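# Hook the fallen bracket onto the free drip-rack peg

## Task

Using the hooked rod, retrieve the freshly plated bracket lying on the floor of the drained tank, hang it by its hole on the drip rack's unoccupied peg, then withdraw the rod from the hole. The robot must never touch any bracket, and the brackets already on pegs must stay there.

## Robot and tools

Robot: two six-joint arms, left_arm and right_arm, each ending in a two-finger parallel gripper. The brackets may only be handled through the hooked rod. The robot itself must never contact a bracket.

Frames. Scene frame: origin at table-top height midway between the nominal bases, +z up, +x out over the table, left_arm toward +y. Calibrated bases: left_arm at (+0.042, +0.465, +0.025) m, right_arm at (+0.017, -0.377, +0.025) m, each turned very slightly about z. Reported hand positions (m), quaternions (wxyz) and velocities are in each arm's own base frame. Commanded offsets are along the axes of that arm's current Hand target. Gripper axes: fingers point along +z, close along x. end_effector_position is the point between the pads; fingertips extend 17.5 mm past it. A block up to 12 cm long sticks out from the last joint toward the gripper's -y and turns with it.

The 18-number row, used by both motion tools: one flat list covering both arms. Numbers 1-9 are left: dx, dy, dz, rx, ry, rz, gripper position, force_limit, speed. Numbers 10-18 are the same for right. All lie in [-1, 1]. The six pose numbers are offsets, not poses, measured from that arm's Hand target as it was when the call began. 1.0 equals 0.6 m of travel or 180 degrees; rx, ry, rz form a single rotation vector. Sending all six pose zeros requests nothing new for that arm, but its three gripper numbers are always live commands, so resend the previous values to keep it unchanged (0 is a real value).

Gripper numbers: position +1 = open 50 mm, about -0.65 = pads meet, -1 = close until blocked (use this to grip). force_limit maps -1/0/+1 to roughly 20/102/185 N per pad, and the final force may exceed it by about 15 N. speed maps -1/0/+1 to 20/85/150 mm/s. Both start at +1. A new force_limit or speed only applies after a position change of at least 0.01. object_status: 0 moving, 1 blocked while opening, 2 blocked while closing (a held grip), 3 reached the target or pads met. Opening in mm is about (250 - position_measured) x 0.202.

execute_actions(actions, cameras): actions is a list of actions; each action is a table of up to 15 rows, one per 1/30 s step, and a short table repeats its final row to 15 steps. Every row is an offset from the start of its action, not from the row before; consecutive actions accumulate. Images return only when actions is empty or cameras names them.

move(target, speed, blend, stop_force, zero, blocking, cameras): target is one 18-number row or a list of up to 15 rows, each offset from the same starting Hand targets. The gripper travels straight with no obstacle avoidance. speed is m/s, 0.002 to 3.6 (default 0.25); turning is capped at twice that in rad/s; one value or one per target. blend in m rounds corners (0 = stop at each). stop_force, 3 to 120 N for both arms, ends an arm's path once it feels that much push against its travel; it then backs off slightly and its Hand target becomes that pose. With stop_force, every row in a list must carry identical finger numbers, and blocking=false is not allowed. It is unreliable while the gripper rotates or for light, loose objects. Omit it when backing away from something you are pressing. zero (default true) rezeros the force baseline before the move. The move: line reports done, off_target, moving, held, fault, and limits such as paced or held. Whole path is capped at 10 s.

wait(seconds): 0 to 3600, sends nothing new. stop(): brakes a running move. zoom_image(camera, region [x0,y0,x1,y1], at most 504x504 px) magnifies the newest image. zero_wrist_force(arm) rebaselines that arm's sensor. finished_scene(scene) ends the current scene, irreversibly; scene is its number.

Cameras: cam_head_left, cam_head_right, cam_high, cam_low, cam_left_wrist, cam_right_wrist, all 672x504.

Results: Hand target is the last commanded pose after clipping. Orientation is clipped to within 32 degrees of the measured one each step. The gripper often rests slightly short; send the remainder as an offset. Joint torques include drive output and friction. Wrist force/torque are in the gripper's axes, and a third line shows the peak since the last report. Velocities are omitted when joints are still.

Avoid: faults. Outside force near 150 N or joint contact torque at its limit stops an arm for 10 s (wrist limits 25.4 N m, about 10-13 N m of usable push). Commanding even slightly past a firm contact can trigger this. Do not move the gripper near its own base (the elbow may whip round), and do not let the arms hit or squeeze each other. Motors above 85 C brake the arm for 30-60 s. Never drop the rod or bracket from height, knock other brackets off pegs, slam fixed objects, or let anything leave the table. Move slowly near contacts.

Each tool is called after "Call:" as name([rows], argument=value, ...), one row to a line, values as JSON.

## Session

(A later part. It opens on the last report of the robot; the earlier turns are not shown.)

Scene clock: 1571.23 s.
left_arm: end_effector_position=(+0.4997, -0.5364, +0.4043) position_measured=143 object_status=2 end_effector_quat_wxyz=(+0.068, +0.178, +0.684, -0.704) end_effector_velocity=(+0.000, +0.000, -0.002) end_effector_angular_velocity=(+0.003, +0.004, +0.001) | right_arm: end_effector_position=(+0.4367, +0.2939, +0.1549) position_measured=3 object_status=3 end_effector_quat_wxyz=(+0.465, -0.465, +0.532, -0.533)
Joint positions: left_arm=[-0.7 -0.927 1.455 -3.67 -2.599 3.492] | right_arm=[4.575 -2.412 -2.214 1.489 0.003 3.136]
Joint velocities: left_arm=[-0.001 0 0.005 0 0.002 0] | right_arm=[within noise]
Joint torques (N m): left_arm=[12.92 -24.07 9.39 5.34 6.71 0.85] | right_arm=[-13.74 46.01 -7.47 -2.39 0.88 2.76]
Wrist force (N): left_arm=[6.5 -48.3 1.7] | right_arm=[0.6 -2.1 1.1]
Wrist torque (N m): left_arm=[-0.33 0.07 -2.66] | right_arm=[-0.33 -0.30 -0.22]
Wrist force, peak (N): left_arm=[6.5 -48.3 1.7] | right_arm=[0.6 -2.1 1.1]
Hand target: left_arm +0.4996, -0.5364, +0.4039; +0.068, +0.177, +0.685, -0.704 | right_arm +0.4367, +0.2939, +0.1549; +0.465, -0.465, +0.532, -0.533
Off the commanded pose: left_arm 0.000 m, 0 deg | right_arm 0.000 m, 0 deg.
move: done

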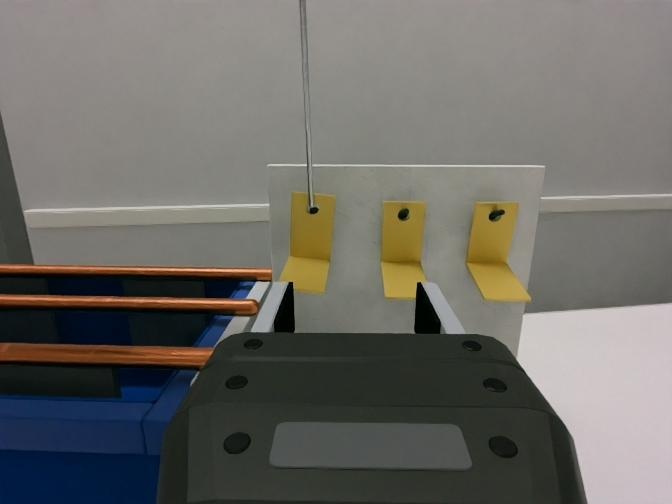

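Call:
move(target=[0.0012,-0.0033,0,0,0,0,-1,-0.5,-0.5,0,0,0,0,0,0,1,1,1], cameras=["cam_right_wrist"], speed=0.02)

Call:
zoom_image(camera="cam_right_wrist", region=[290, 185, 340, 235])

Scene clock: 1582.90 s.
left_arm: end_effector_position=(+0.4983, -0.5362, +0.4052) position_measured=143 object_status=2 end_effector_quat_wxyz=(+0.068, +0.177, +0.685, -0.704) | right_arm: end_effector_position=(+0.4367, +0.2939, +0.1549) position_measured=3 object_status=3 end_effector_quat_wxyz=(+0.465, -0.465, +0.532, -0.533)
Joint positions: left_arm=[-0.701 -0.931 1.46 -3.669 -2.597 3.492] | right_arm=[4.575 -2.412 -2.214 1.489 0.003 3.136]
Joint torques (N m): left_arm=[-7.25 -55.3 -40.72 -4.2 0.37 2.84] | right_arm=[-12.23 46.68 -7.49 -2.33 1.04 2.54]
Wrist force (N): left_arm=[5.7 0.2 3.0] | right_arm=[0.3 -1.7 1.1]
Wrist torque (N m): left_arm=[-0.11 0.04 -2.17] | right_arm=[-0.27 -0.27 -0.23]
Wrist force, peak (N): left_arm=[6.3 -57.3 1.8] | right_arm=[0.5 -1.9 1.0]
Hand target: left_arm +0.4983, -0.5362, +0.4055; +0.068, +0.177, +0.685, -0.704 | right_arm +0.4367, +0.2939, +0.1549; +0.465, -0.465, +0.532, -0.533
Off the commanded pose: left_arm 0.000 m, 0 deg | right_arm 0.000 m, 0 deg.
move: done

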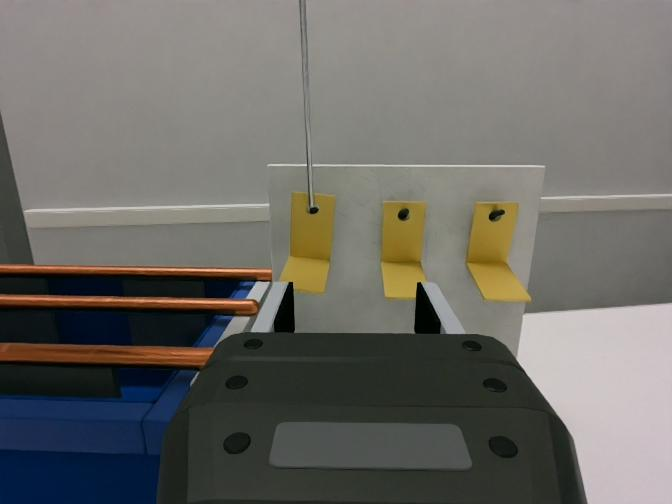

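Scaled by 10.080.

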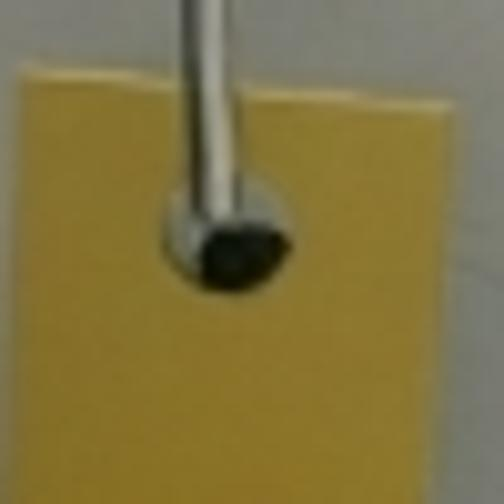

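Call:
move([
  [0.0117,-0.0045,0,0,0,0,-1,-0.5,-0.5,0.1,-0.15,-0.1,0,0,0,1,1,1],
  [0.0117,-0.0045,0,0,0,0,-1,-0.5,-0.5,0.2933,-0.1728,0.1678,-0.0705,-0.4919,-0.0688,1,1,1],
], cameras=["cam_right_wrist"], speed=0.15, blend=[0.02,0])

Call:
zoom_image(camera="cam_right_wrist", region=[340, 190, 440, 290])

Scene clock: 1615.43 s.
left_arm: end_effector_position=(+0.4909, -0.5351, +0.4057) position_measured=143 object_status=2 end_effector_quat_wxyz=(+0.068, +0.177, +0.685, -0.704) | right_arm: end_effector_position=(+0.5130, +0.1060, +0.2587) position_measured=3 object_status=3 end_effector_quat_wxyz=(-0.600, +0.797, -0.060, +0.044)
Joint positions: left_arm=[-0.708 -0.946 1.485 -3.68 -2.591 3.492] | right_arm=[3.127 -1.848 -2.1 -0.329 2.832 2.027]
Joint torques (N m): left_arm=[0.37 -82.98 -54.43 -5.55 -3.5 -0.92] | right_arm=[14.43 17.38 8.03 0.69 3.56 -1.95]
Wrist force (N): left_arm=[1.1 43.4 4.6] | right_arm=[0.5 -1.3 0.5]
Wrist torque (N m): left_arm=[0.51 -0.03 -1.05] | right_arm=[-0.13 -0.25 -0.18]
Wrist force, peak (N): left_arm=[2.2 50.5 4.4] | right_arm=[0.7 -2.5 0.8]
Hand target: left_arm +0.4909, -0.5351, +0.4057; +0.068, +0.177, +0.685, -0.704 | right_arm +0.5130, +0.1061, +0.2586; -0.600, +0.797, -0.060, +0.044
Off the commanded pose: left_arm 0.000 m, 0 deg | right_arm 0.000 m, 0 deg.
move: done

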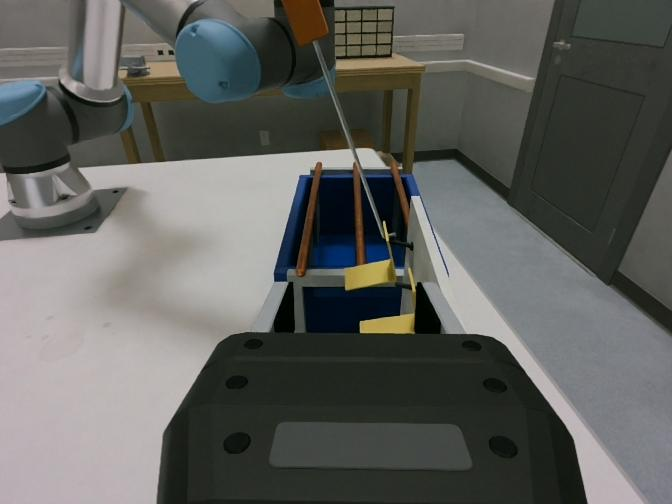

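Scaled by 5.040.

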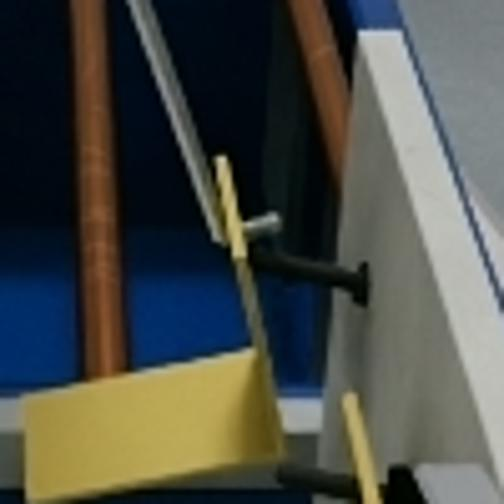

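Call:
move([
  [-0.0006,0.0016,0,0,0,0,-1,-0.5,-0.5,0,0,0,0,0,0,1,1,1],
  [-0.1512,0.0293,0,0,0,-0.122,-1,-0.5,-0.5,0,0,0,0,0,0,1,1,1],
], cameras=["cam_right_wrist"], speed=0.03)

Call:
zoom_image(camera="cam_right_wrist", region=[350, 190, 430, 270])

Scene clock: 1664.20 s.
left_arm: end_effector_position=(+0.5811, -0.5493, +0.4202) position_measured=143 object_status=2 end_effector_quat_wxyz=(-0.067, +0.043, +0.706, -0.704) end_effector_velocity=(-0.001, +0.001, +0.000) end_effector_angular_velocity=(-0.002, -0.007, +0.000) | right_arm: end_effector_position=(+0.5130, +0.1061, +0.2586) position_measured=3 object_status=3 end_effector_quat_wxyz=(-0.600, +0.797, -0.060, +0.044)
Joint positions: left_arm=[-0.636 -0.766 1.121 -3.496 -2.662 3.109] | right_arm=[3.127 -1.848 -2.1 -0.329 2.832 2.027]
Joint velocities: left_arm=[0 -0.002 0.003 -0.003 0 0.006] | right_arm=[within noise]
Joint torques (N m): left_arm=[3.26 -99.46 -25.96 -6.86 -1.03 0.93] | right_arm=[13.54 21.33 11.33 5.92 1.06 2.59]
Wrist force (N): left_arm=[-2.0 41.5 4.7] | right_arm=[0.2 -1.4 0.4]
Wrist torque (N m): left_arm=[0.74 -0.64 0.20] | right_arm=[-0.17 -0.19 -0.15]
Wrist force, peak (N): left_arm=[0.8 -63.9 1.1] | right_arm=[0.8 -1.5 0.6]
Hand target: left_arm +0.5810, -0.5493, +0.4203; -0.067, +0.044, +0.706, -0.704 | right_arm +0.5130, +0.1061, +0.2586; -0.600, +0.797, -0.060, +0.044
Off the commanded pose: left_arm 0.000 m, 0 deg | right_arm 0.000 m, 0 deg.
move: done

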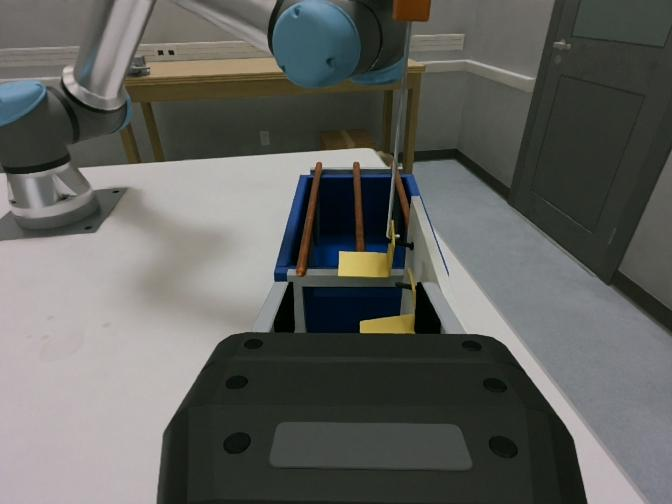

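Scaled by 6.300.

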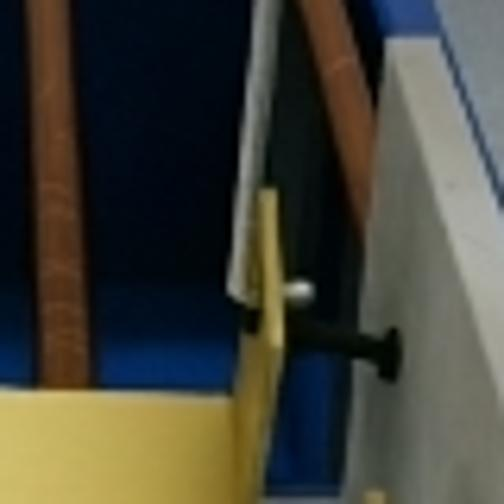

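Call:
move([
  [0,0.002,0,0,0,0,-1,-0.5,-0.5,0,0,0,0,0,0,1,1,1],
  [-0.0135,0.0052,0,0,0,0,-1,-0.5,-0.5,0,0,0,0,0,0,1,1,1],
], cameras=["cam_right_wrist"], speed=0.01)

Call:
zoom_image(camera="cam_right_wrist", region=[350, 190, 430, 270])

Scene clock: 1674.77 s.
left_arm: end_effector_position=(+0.5889, -0.5505, +0.4171) position_measured=143 object_status=2 end_effector_quat_wxyz=(-0.067, +0.044, +0.706, -0.704) | right_arm: end_effector_position=(+0.5130, +0.1061, +0.2586) position_measured=3 object_status=3 end_effector_quat_wxyz=(-0.600, +0.797, -0.060, +0.044)
Joint positions: left_arm=[-0.631 -0.743 1.088 -3.486 -2.667 3.109] | right_arm=[3.127 -1.848 -2.1 -0.329 2.832 2.027]
Joint torques (N m): left_arm=[8.83 -42.7 1.12 2.37 0.71 1.34] | right_arm=[12.41 24.82 15.45 5.84 0.88 2.48]
Wrist force (N): left_arm=[7.1 -27.5 2.4] | right_arm=[0.0 -1.1 0.4]
Wrist torque (N m): left_arm=[-0.40 -0.49 -1.98] | right_arm=[-0.11 -0.15 -0.15]
Wrist force, peak (N): left_arm=[-2.5 43.6 4.5] | right_arm=[0.5 -1.6 0.6]
Hand target: left_arm +0.5889, -0.5506, +0.4169; -0.067, +0.044, +0.706, -0.704 | right_arm +0.5130, +0.1061, +0.2586; -0.600, +0.797, -0.060, +0.044
Off the commanded pose: left_arm 0.000 m, 0 deg | right_arm 0.000 m, 0 deg.
move: done

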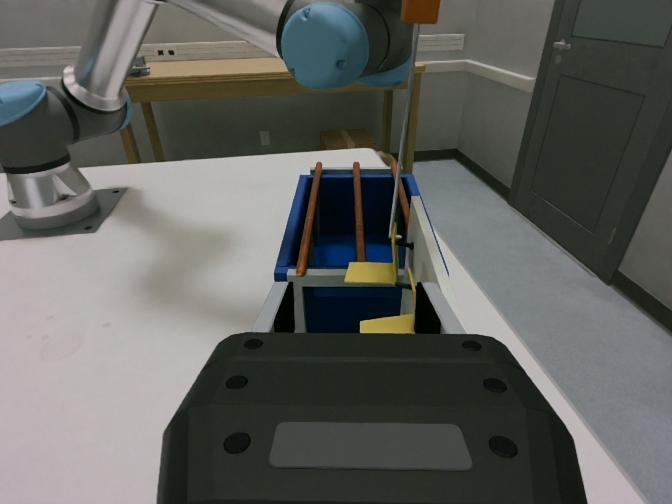

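Scaled by 6.300.

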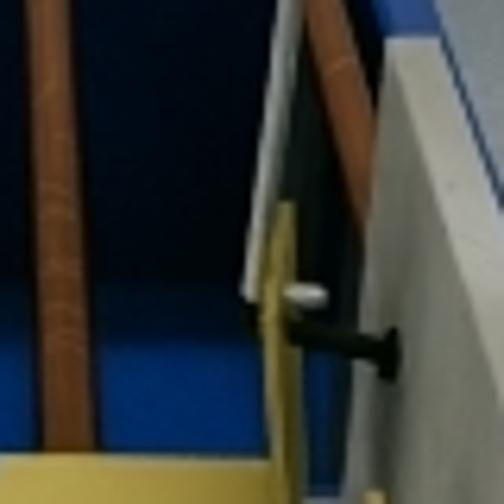

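Call:
move([
  [0,-0.0018,0,0,0,0,-1,-0.5,-0.5,0,0,0,0,0,0,1,1,1],
  [-0.009,0.0005,0,0,0,0,-1,-0.5,-0.5,0,0,0,0,0,0,1,1,1],
], cameras=["cam_right_wrist"], speed=0.01)

Call:
zoom_image(camera="cam_right_wrist", region=[350, 190, 430, 270])

Scene clock: 1682.00 s.
left_arm: end_effector_position=(+0.5943, -0.5514, +0.4165) position_measured=143 object_status=2 end_effector_quat_wxyz=(-0.067, +0.044, +0.706, -0.704) | right_arm: end_effector_position=(+0.5130, +0.1061, +0.2586) position_measured=3 object_status=3 end_effector_quat_wxyz=(-0.600, +0.797, -0.060, +0.044)
Joint positions: left_arm=[-0.627 -0.73 1.064 -3.476 -2.671 3.109] | right_arm=[3.127 -1.848 -2.1 -0.329 2.832 2.027]
Joint torques (N m): left_arm=[8.01 -72.06 -14.55 -1.15 -0.24 -1.52] | right_arm=[11.81 27.58 18.5 5.6 0.96 2.65]
Wrist force (N): left_arm=[2.7 6.0 3.1] | right_arm=[0.3 -1.3 0.4]
Wrist torque (N m): left_arm=[0.24 -0.49 -0.91] | right_arm=[-0.13 -0.20 -0.15]
Wrist force, peak (N): left_arm=[6.3 -34.4 1.9] | right_arm=[0.3 -1.6 0.6]
Hand target: left_arm +0.5942, -0.5514, +0.4164; -0.067, +0.044, +0.706, -0.704 | right_arm +0.5130, +0.1061, +0.2586; -0.600, +0.797, -0.060, +0.044
Off the commanded pose: left_arm 0.000 m, 0 deg | right_arm 0.000 m, 0 deg.
move: done

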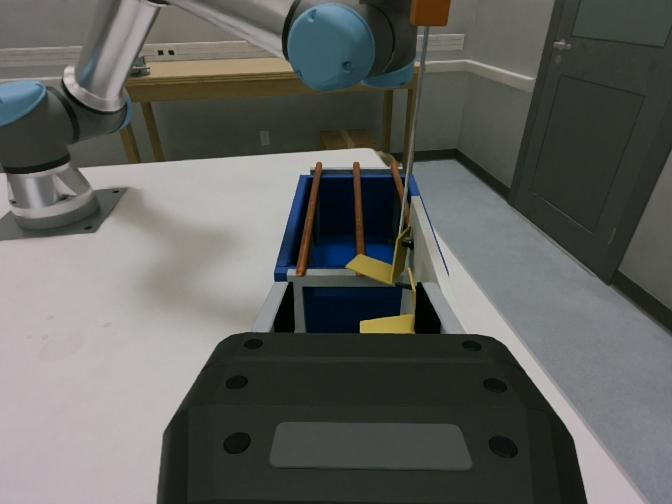

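Scaled by 6.300.

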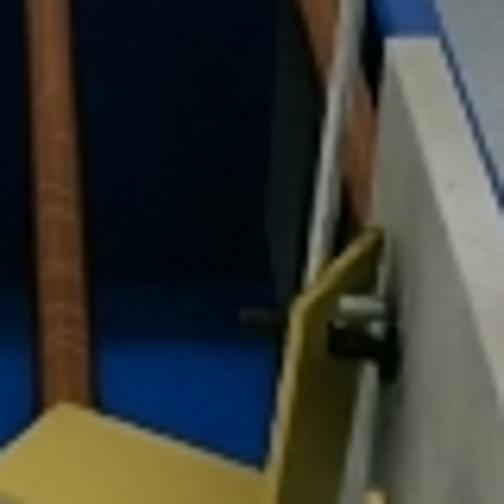

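Call:
move([
  [0.0032,-0.0008,0,0,0,0,-1,-0.5,-0.5,0,0,0,0,0,0,1,1,1],
  [-0.06,0.0028,0,0,0,-0.05,-1,-0.5,-0.5,0,0,0,0,0,0,1,1,1],
  [-0.0534,0.0012,0,0,0,-0.05,-1,-0.5,-0.5,0,0,0,0,0,0,1,1,1],
], cameras=["cam_right_wrist"], speed=0.015)

Call:
zoom_image(camera="cam_right_wrist", region=[350, 190, 430, 270])

Scene clock: 1710.00 s.
left_arm: end_effector_position=(+0.6258, -0.5564, +0.4145) position_measured=143 object_status=2 end_effector_quat_wxyz=(-0.122, -0.012, +0.707, -0.696) | right_arm: end_effector_position=(+0.5130, +0.1061, +0.2586) position_measured=3 object_status=3 end_effector_quat_wxyz=(-0.600, +0.797, -0.060, +0.044)
Joint positions: left_arm=[-0.607 -0.644 0.909 -3.405 -2.691 2.952] | right_arm=[3.127 -1.848 -2.1 -0.329 2.832 2.027]
Joint torques (N m): left_arm=[-10.75 -84.92 -55.29 -1.74 -0.64 0.01] | right_arm=[11.8 33.24 23.71 5.85 0.94 2.48]
Wrist force (N): left_arm=[-6.2 35.9 3.3] | right_arm=[0.0 -1.1 0.5]
Wrist torque (N m): left_arm=[0.67 -0.70 1.11] | right_arm=[-0.11 -0.16 -0.15]
Wrist force, peak (N): left_arm=[-6.2 36.5 3.4] | right_arm=[0.4 -1.6 0.5]
Hand target: left_arm +0.6258, -0.5564, +0.4146; -0.122, -0.012, +0.707, -0.696 | right_arm +0.5130, +0.1061, +0.2586; -0.600, +0.797, -0.060, +0.044
Off the commanded pose: left_arm 0.000 m, 0 deg | right_arm 0.000 m, 0 deg.
move: done

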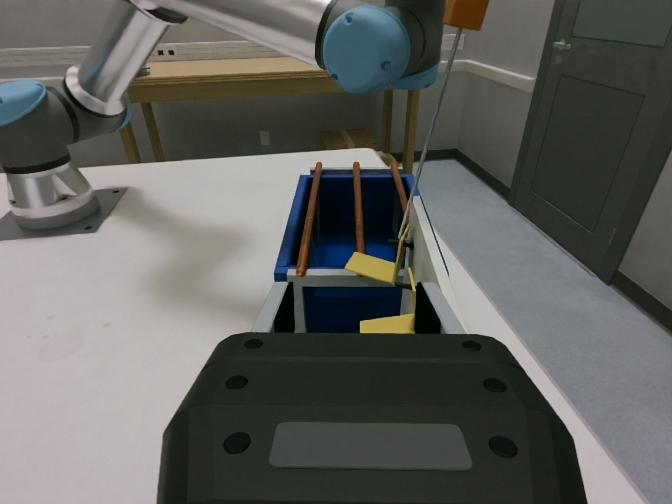

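Scaled by 6.300.

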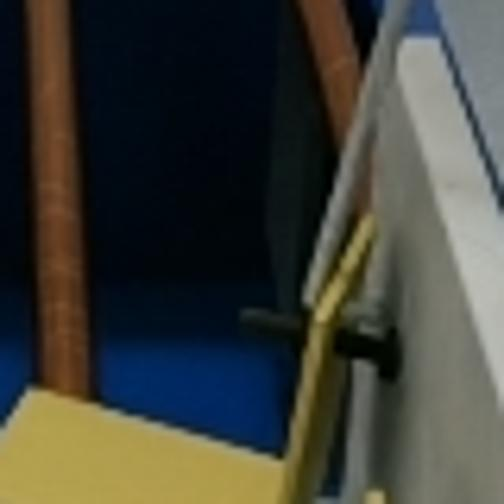

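Call:
move([
  [0,0.0028,0,0,0,0,-1,-0.5,-0.5,0,0,0,0,0,0,1,1,1],
  [0.01,0.0028,0,0,0,0,-1,-0.5,-0.5,0,0,0,0,0,0,1,1,1],
], cameras=["cam_right_wrist"], speed=0.01)

Call:
zoom_image(camera="cam_right_wrist", region=[350, 190, 430, 270])

Scene clock: 1722.27 s.
left_arm: end_effector_position=(+0.6196, -0.5554, +0.4141) position_measured=143 object_status=2 end_effector_quat_wxyz=(-0.122, -0.012, +0.707, -0.696) | right_arm: end_effector_position=(+0.5130, +0.1061, +0.2586) position_measured=3 object_status=3 end_effector_quat_wxyz=(-0.600, +0.797, -0.060, +0.044)
Joint positions: left_arm=[-0.611 -0.661 0.942 -3.422 -2.687 2.952] | right_arm=[3.127 -1.848 -2.1 -0.329 2.832 2.027]
Joint torques (N m): left_arm=[-9.25 -57.75 -37.62 -0.18 0.26 0.25] | right_arm=[10.96 34.99 25.01 5.89 0.95 2.43]
Wrist force (N): left_arm=[-0.4 3.6 1.8] | right_arm=[0.3 -0.9 0.3]
Wrist torque (N m): left_arm=[0.06 -0.50 -0.23] | right_arm=[-0.07 -0.20 -0.15]
Wrist force, peak (N): left_arm=[-6.6 40.0 3.2] | right_arm=[0.3 -1.6 0.6]
Hand target: left_arm +0.6197, -0.5554, +0.4141; -0.122, -0.012, +0.707, -0.696 | right_arm +0.5130, +0.1061, +0.2586; -0.600, +0.797, -0.060, +0.044
Off the commanded pose: left_arm 0.000 m, 0 deg | right_arm 0.000 m, 0 deg.
move: done

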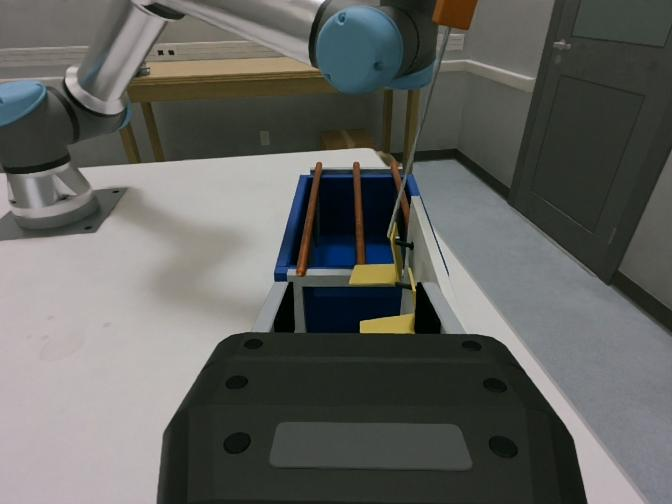

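Scaled by 6.300.

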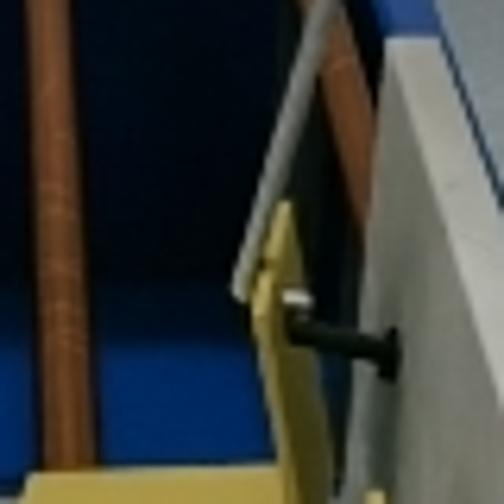

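Call:
move([
  [-0.0167,0.001,0,0,0,0,-1,-0.5,-0.5,0,0,0,0,0,0,1,1,1],
], cameras=["cam_right_wrist"], speed=0.015)

Call:
zoom_image(camera="cam_right_wrist", region=[350, 190, 430, 270])

Scene clock: 1745.50 s.
left_arm: end_effector_position=(+0.6294, -0.5569, +0.4117) position_measured=143 object_status=2 end_effector_quat_wxyz=(-0.122, -0.012, +0.707, -0.696) end_effector_velocity=(-0.001, +0.001, +0.001) end_effector_angular_velocity=(+0.000, +0.000, +0.000) | right_arm: end_effector_position=(+0.5130, +0.1061, +0.2586) position_measured=3 object_status=3 end_effector_quat_wxyz=(-0.600, +0.797, -0.060, +0.044)
Joint positions: left_arm=[-0.605 -0.631 0.892 -3.402 -2.693 2.952] | right_arm=[3.127 -1.848 -2.1 -0.329 2.832 2.027]
Joint velocities: left_arm=[0 -0.004 0.005 -0.001 0 0] | right_arm=[within noise]
Joint torques (N m): left_arm=[4.41 -71.06 -8.97 -2.73 -0.26 1.43] | right_arm=[12.06 37.48 24.99 5.69 0.94 2.48]
Wrist force (N): left_arm=[1.0 3.9 1.5] | right_arm=[0.3 -1.0 0.2]
Wrist torque (N m): left_arm=[0.03 -0.49 -0.55] | right_arm=[-0.09 -0.20 -0.15]
Wrist force, peak (N): left_arm=[-0.1 5.5 1.7] | right_arm=[0.6 -1.5 0.3]
Hand target: left_arm +0.6293, -0.5569, +0.4116; -0.122, -0.012, +0.707, -0.696 | right_arm +0.5130, +0.1061, +0.2586; -0.600, +0.797, -0.060, +0.044
Off the commanded pose: left_arm 0.000 m, 0 deg | right_arm 0.000 m, 0 deg.
move: done

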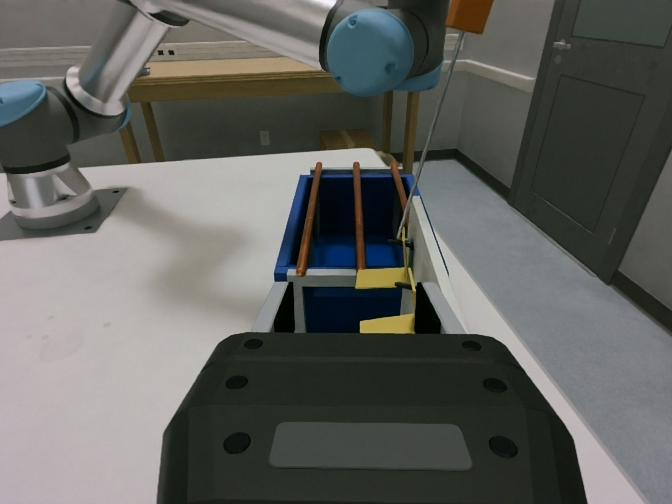

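Scaled by 6.300.

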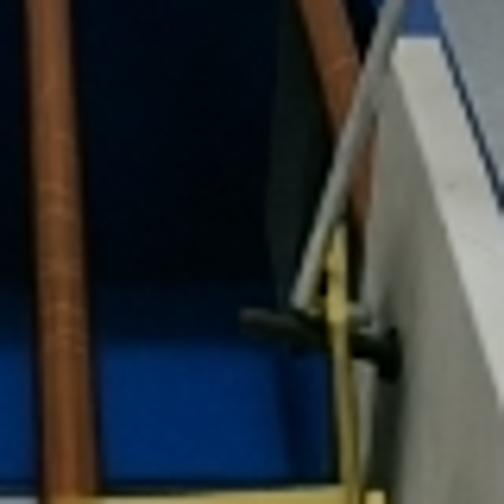

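Call:
move([
  [0.001,0,-0.0063,0,0,0,-1,-0.5,-0.5,0,0,0,0,0,0,1,1,1],
  [0.001,0.0067,-0.0063,0,0,0,-1,-0.5,-0.5,0,0,0,0,0,0,1,1,1],
], cameras=["cam_right_wrist"], speed=0.01, stop_force=25)

Call:
zoom_image(camera="cam_right_wrist", region=[350, 190, 430, 270])

Scene clock: 1754.67 s.
left_arm: end_effector_position=(+0.6286, -0.5530, +0.4078) position_measured=143 object_status=2 end_effector_quat_wxyz=(-0.122, -0.012, +0.707, -0.696) | right_arm: end_effector_position=(+0.5130, +0.1061, +0.2586) position_measured=3 object_status=3 end_effector_quat_wxyz=(-0.600, +0.797, -0.060, +0.044)
Joint positions: left_arm=[-0.601 -0.635 0.91 -3.415 -2.697 2.952] | right_arm=[3.127 -1.848 -2.1 -0.329 2.832 2.027]
Joint torques (N m): left_arm=[-13.41 -59.7 -40.02 1.66 0.44 0.42] | right_arm=[10.44 39.25 24.89 5.64 1.04 2.46]
Wrist force (N): left_arm=[0.7 4.1 2.5] | right_arm=[0.4 -1.3 0.3]
Wrist torque (N m): left_arm=[0.31 -0.48 -0.50] | right_arm=[-0.13 -0.21 -0.14]
Wrist force, peak (N): left_arm=[-0.9 8.9 4.8] | right_arm=[0.3 -1.7 0.2]
Hand target: left_arm +0.6286, -0.5530, +0.4078; -0.122, -0.012, +0.707, -0.696 | right_arm +0.5130, +0.1061, +0.2586; -0.600, +0.797, -0.060, +0.044
Off the commanded pose: left_arm 0.000 m, 0 deg | right_arm 0.000 m, 0 deg.
move: done

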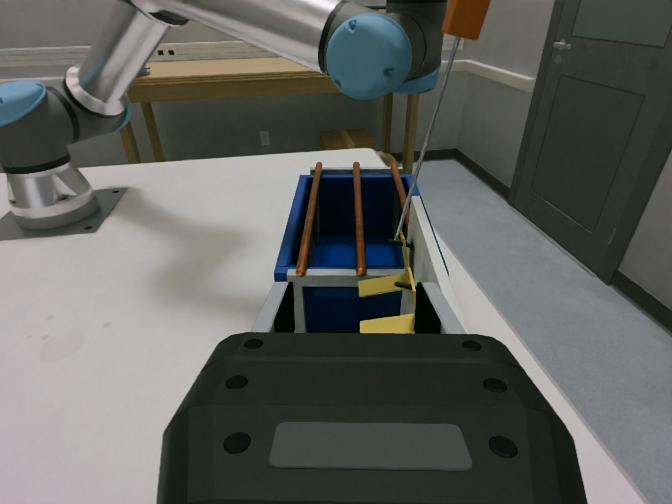

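Scaled by 6.300.

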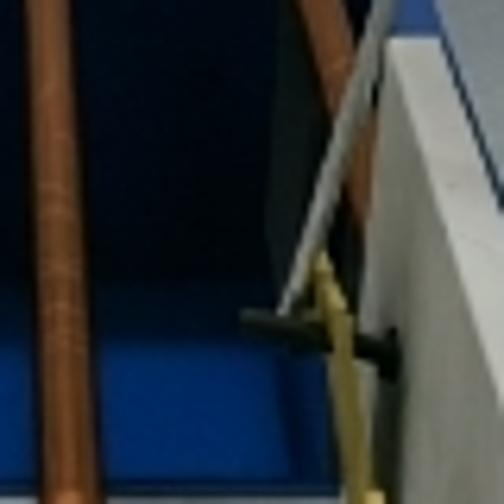

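Call:
move(target=[0.01,0,0,0,0,0,-1,-0.5,-0.5,0,0,0,0,0,0,1,1,1], cameras=["cam_right_wrist"], speed=0.01)

Call:
zoom_image(camera="cam_right_wrist", region=[350, 190, 430, 270])

Scene clock: 1762.57 s.
left_arm: end_effector_position=(+0.6227, -0.5521, +0.4089) position_measured=143 object_status=2 end_effector_quat_wxyz=(-0.122, -0.012, +0.707, -0.696) | right_arm: end_effector_position=(+0.5130, +0.1061, +0.2586) position_measured=3 object_status=3 end_effector_quat_wxyz=(-0.600, +0.797, -0.060, +0.044)
Joint positions: left_arm=[-0.605 -0.652 0.94 -3.428 -2.694 2.952] | right_arm=[3.127 -1.848 -2.1 -0.329 2.832 2.027]
Joint torques (N m): left_arm=[-7.62 -58.62 -37.16 -0.12 0.33 0.49] | right_arm=[10.56 39.04 25.71 5.64 0.99 2.32]
Wrist force (N): left_arm=[0.3 4.4 3.0] | right_arm=[0.6 -1.3 0.2]
Wrist torque (N m): left_arm=[0.46 -0.47 -0.42] | right_arm=[-0.14 -0.26 -0.14]
Wrist force, peak (N): left_arm=[0.2 4.4 3.2] | right_arm=[0.2 -1.4 0.7]
Hand target: left_arm +0.6227, -0.5521, +0.4089; -0.122, -0.012, +0.707, -0.696 | right_arm +0.5130, +0.1061, +0.2586; -0.600, +0.797, -0.060, +0.044
Off the commanded pose: left_arm 0.000 m, 0 deg | right_arm 0.000 m, 0 deg.
move: done

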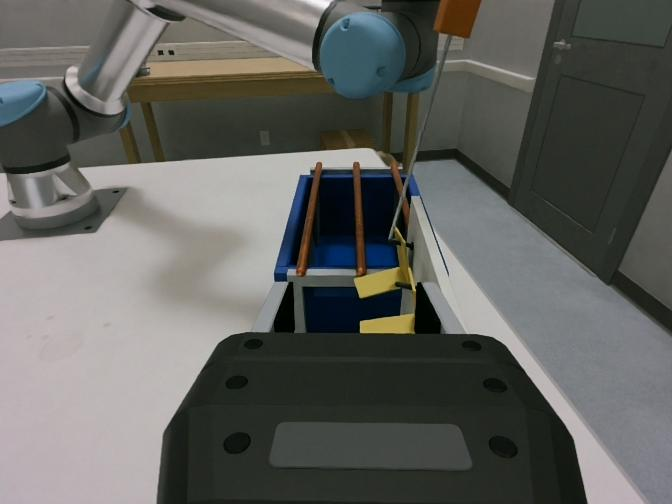

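Scaled by 6.300.

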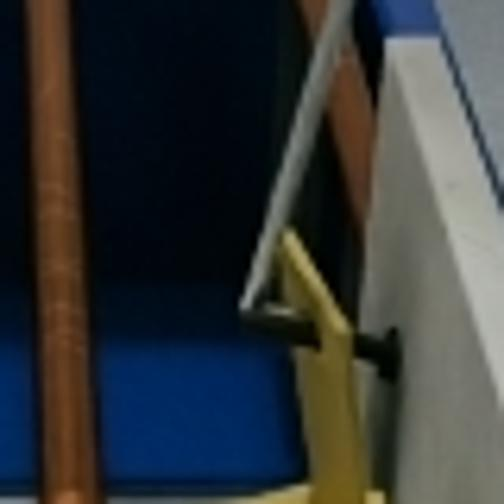

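Call:
move([
  [-0.008,0,0,0,0,0,-1,-0.5,-0.5,0,0,0,0,0,0,1,1,1],
  [-0.008,0.0035,0.0012,0,0,0,-1,-0.5,-0.5,0,0,0,0,0,0,1,1,1],
], cameras=["cam_right_wrist"], speed=0.01)

Call:
zoom_image(camera="cam_right_wrist", region=[350, 190, 430, 270])

Scene clock: 1772.27 s.
left_arm: end_effector_position=(+0.6269, -0.5534, +0.4059) position_measured=143 object_status=2 end_effector_quat_wxyz=(-0.122, -0.012, +0.707, -0.696) | right_arm: end_effector_position=(+0.5130, +0.1061, +0.2586) position_measured=3 object_status=3 end_effector_quat_wxyz=(-0.600, +0.797, -0.060, +0.044)
Joint positions: left_arm=[-0.603 -0.637 0.919 -3.423 -2.695 2.952] | right_arm=[3.127 -1.848 -2.1 -0.329 2.832 2.027]
Joint torques (N m): left_arm=[-12.99 -64.05 -14.93 -1.05 0.7 -0.17] | right_arm=[9.94 39.16 24.69 5.52 1.09 2.36]
Wrist force (N): left_arm=[1.2 2.7 3.1] | right_arm=[0.4 -1.2 0.4]
Wrist torque (N m): left_arm=[0.43 -0.43 -0.66] | right_arm=[-0.12 -0.22 -0.15]
Wrist force, peak (N): left_arm=[0.1 4.6 3.2] | right_arm=[0.5 -1.5 0.5]
Hand target: left_arm +0.6269, -0.5535, +0.4060; -0.122, -0.012, +0.707, -0.696 | right_arm +0.5130, +0.1061, +0.2586; -0.600, +0.797, -0.060, +0.044
Off the commanded pose: left_arm 0.000 m, 0 deg | right_arm 0.000 m, 0 deg.
move: done

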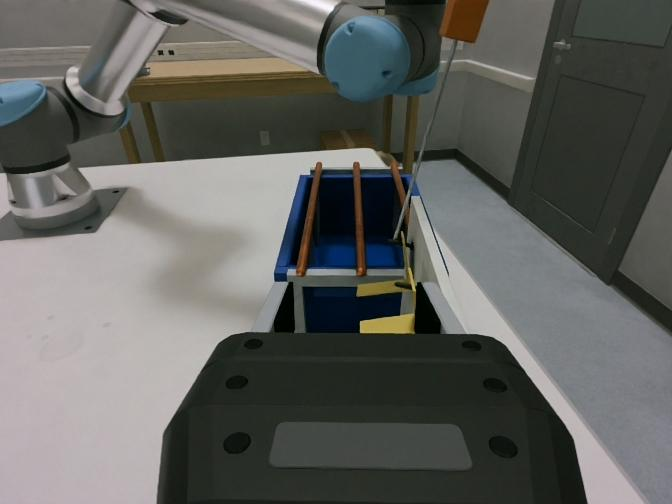

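Scaled by 6.300.

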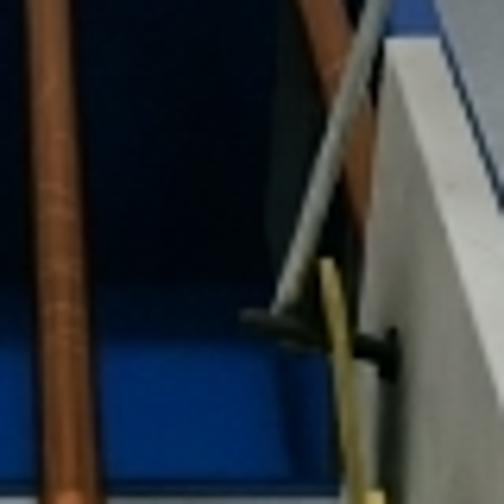

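Call:
move([
  [0,0.001,0.0017,0,0,0,-1,-0.5,-0.5,0,0,0,0,0,0,1,1,1],
  [0.011,0.001,0.0017,0,0,0,-1,-0.5,-0.5,0,0,0,0,0,0,1,1,1],
], cameras=["cam_right_wrist"], speed=0.01)

Call:
zoom_image(camera="cam_right_wrist", region=[350, 190, 430, 270])

Scene clock: 1780.60 s.
left_arm: end_effector_position=(+0.6201, -0.5534, +0.4066) position_measured=143 object_status=2 end_effector_quat_wxyz=(-0.122, -0.012, +0.707, -0.696) | right_arm: end_effector_position=(+0.5130, +0.1061, +0.2586) position_measured=3 object_status=3 end_effector_quat_wxyz=(-0.600, +0.797, -0.060, +0.044)
Joint positions: left_arm=[-0.608 -0.655 0.952 -3.437 -2.69 2.952] | right_arm=[3.127 -1.848 -2.1 -0.329 2.832 2.027]
Joint torques (N m): left_arm=[-7.59 -58.09 -37.63 -0.27 0.38 -1.5] | right_arm=[10.89 39.71 24.46 5.55 1.08 2.12]
Wrist force (N): left_arm=[0.6 4.0 2.0] | right_arm=[0.5 -0.9 0.0]
Wrist torque (N m): left_arm=[0.15 -0.45 -0.54] | right_arm=[-0.07 -0.23 -0.15]
Wrist force, peak (N): left_arm=[2.1 -7.8 1.5] | right_arm=[0.3 -1.5 0.5]
Hand target: left_arm +0.6202, -0.5534, +0.4066; -0.122, -0.012, +0.707, -0.696 | right_arm +0.5130, +0.1061, +0.2586; -0.600, +0.797, -0.060, +0.044
Off the commanded pose: left_arm 0.000 m, 0 deg | right_arm 0.000 m, 0 deg.
move: done

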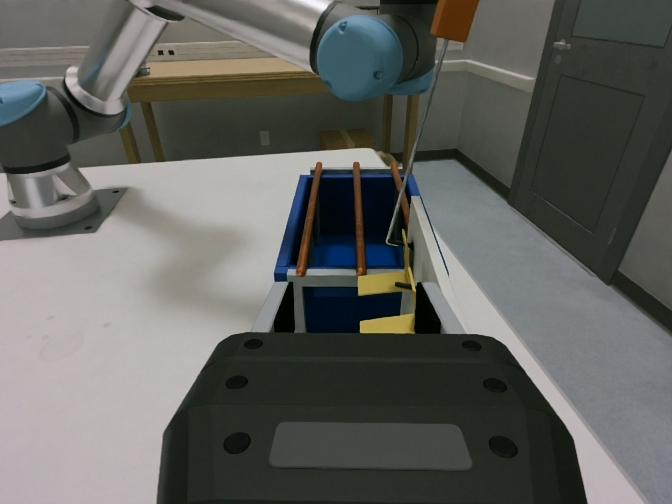

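Scaled by 6.300.

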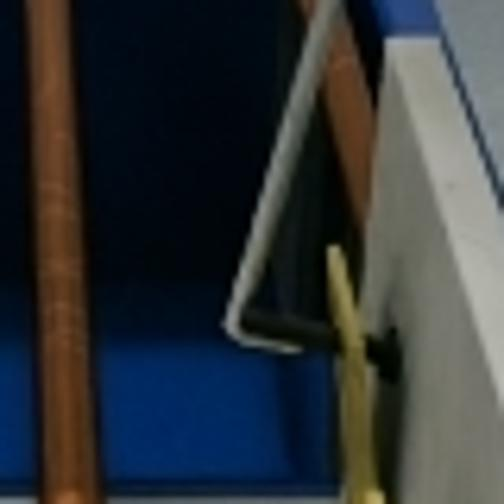

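Call:
move([
  [0.07,0,0,0,0,0,-1,-0.5,-0.5,0,0,0,0,0,0,1,1,1],
  [0.2,-0.12,0,0,0,0,-1,-0.5,-0.5,0,0,0,0,0,0,1,1,1],
], cameras=["cam_right_wrist","cam_head_right"], speed=[0.03,0.1])

Call:
zoom_image(camera="cam_right_wrist", region=[340, 190, 440, 290])

Scene clock: 1791.70 s.
left_arm: end_effector_position=(+0.5172, -0.5373, +0.4998) position_measured=143 object_status=2 end_effector_quat_wxyz=(-0.122, -0.012, +0.707, -0.696) | right_arm: end_effector_position=(+0.5130, +0.1061, +0.2586) position_measured=3 object_status=3 end_effector_quat_wxyz=(-0.600, +0.797, -0.060, +0.044)
Joint positions: left_arm=[-0.682 -0.983 1.284 -3.441 -2.616 2.952] | right_arm=[3.127 -1.848 -2.1 -0.329 2.832 2.027]
Joint torques (N m): left_arm=[12.77 -57.87 -40.47 -3.47 -1.29 1.01] | right_arm=[9.12 40.5 25.53 5.43 0.85 2.21]
Wrist force (N): left_arm=[0.9 3.9 2.4] | right_arm=[0.3 -1.0 0.2]
Wrist torque (N m): left_arm=[0.16 -0.48 -0.57] | right_arm=[-0.08 -0.21 -0.15]
Wrist force, peak (N): left_arm=[-0.6 5.5 2.3] | right_arm=[0.4 -1.6 0.3]
Hand target: left_arm +0.5173, -0.5372, +0.5000; -0.122, -0.012, +0.707, -0.696 | right_arm +0.5130, +0.1061, +0.2586; -0.600, +0.797, -0.060, +0.044
Off the commanded pose: left_arm 0.000 m, 0 deg | right_arm 0.000 m, 0 deg.
move: done
Images, in order (width x height): cam_head_right 672x504, cam_right_wrist 672x504.

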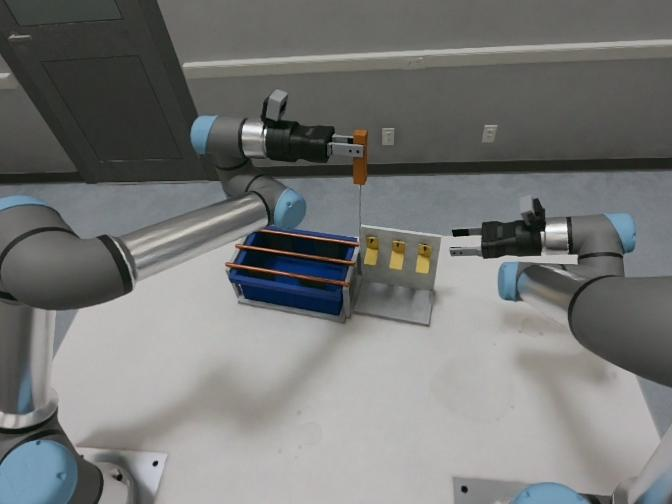

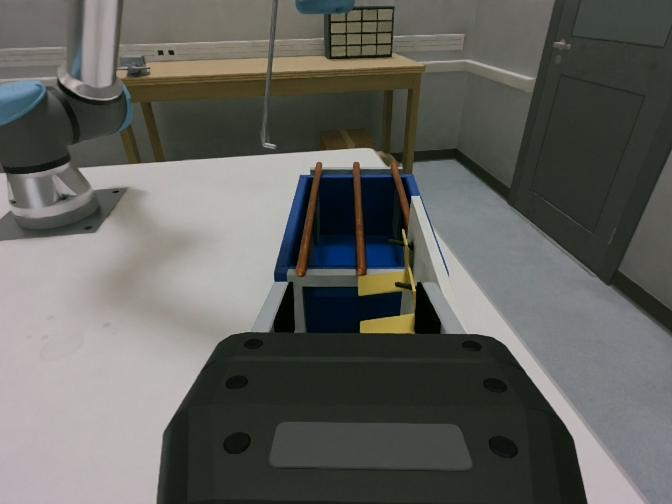

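Scaled by 5.040.

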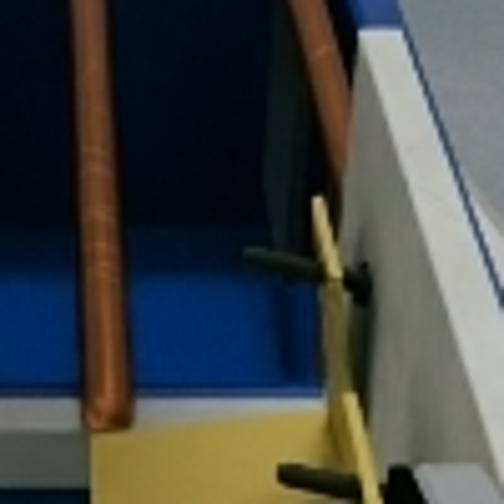

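Call:
finished_scene(scene=1)

The scene is finished: the task was done.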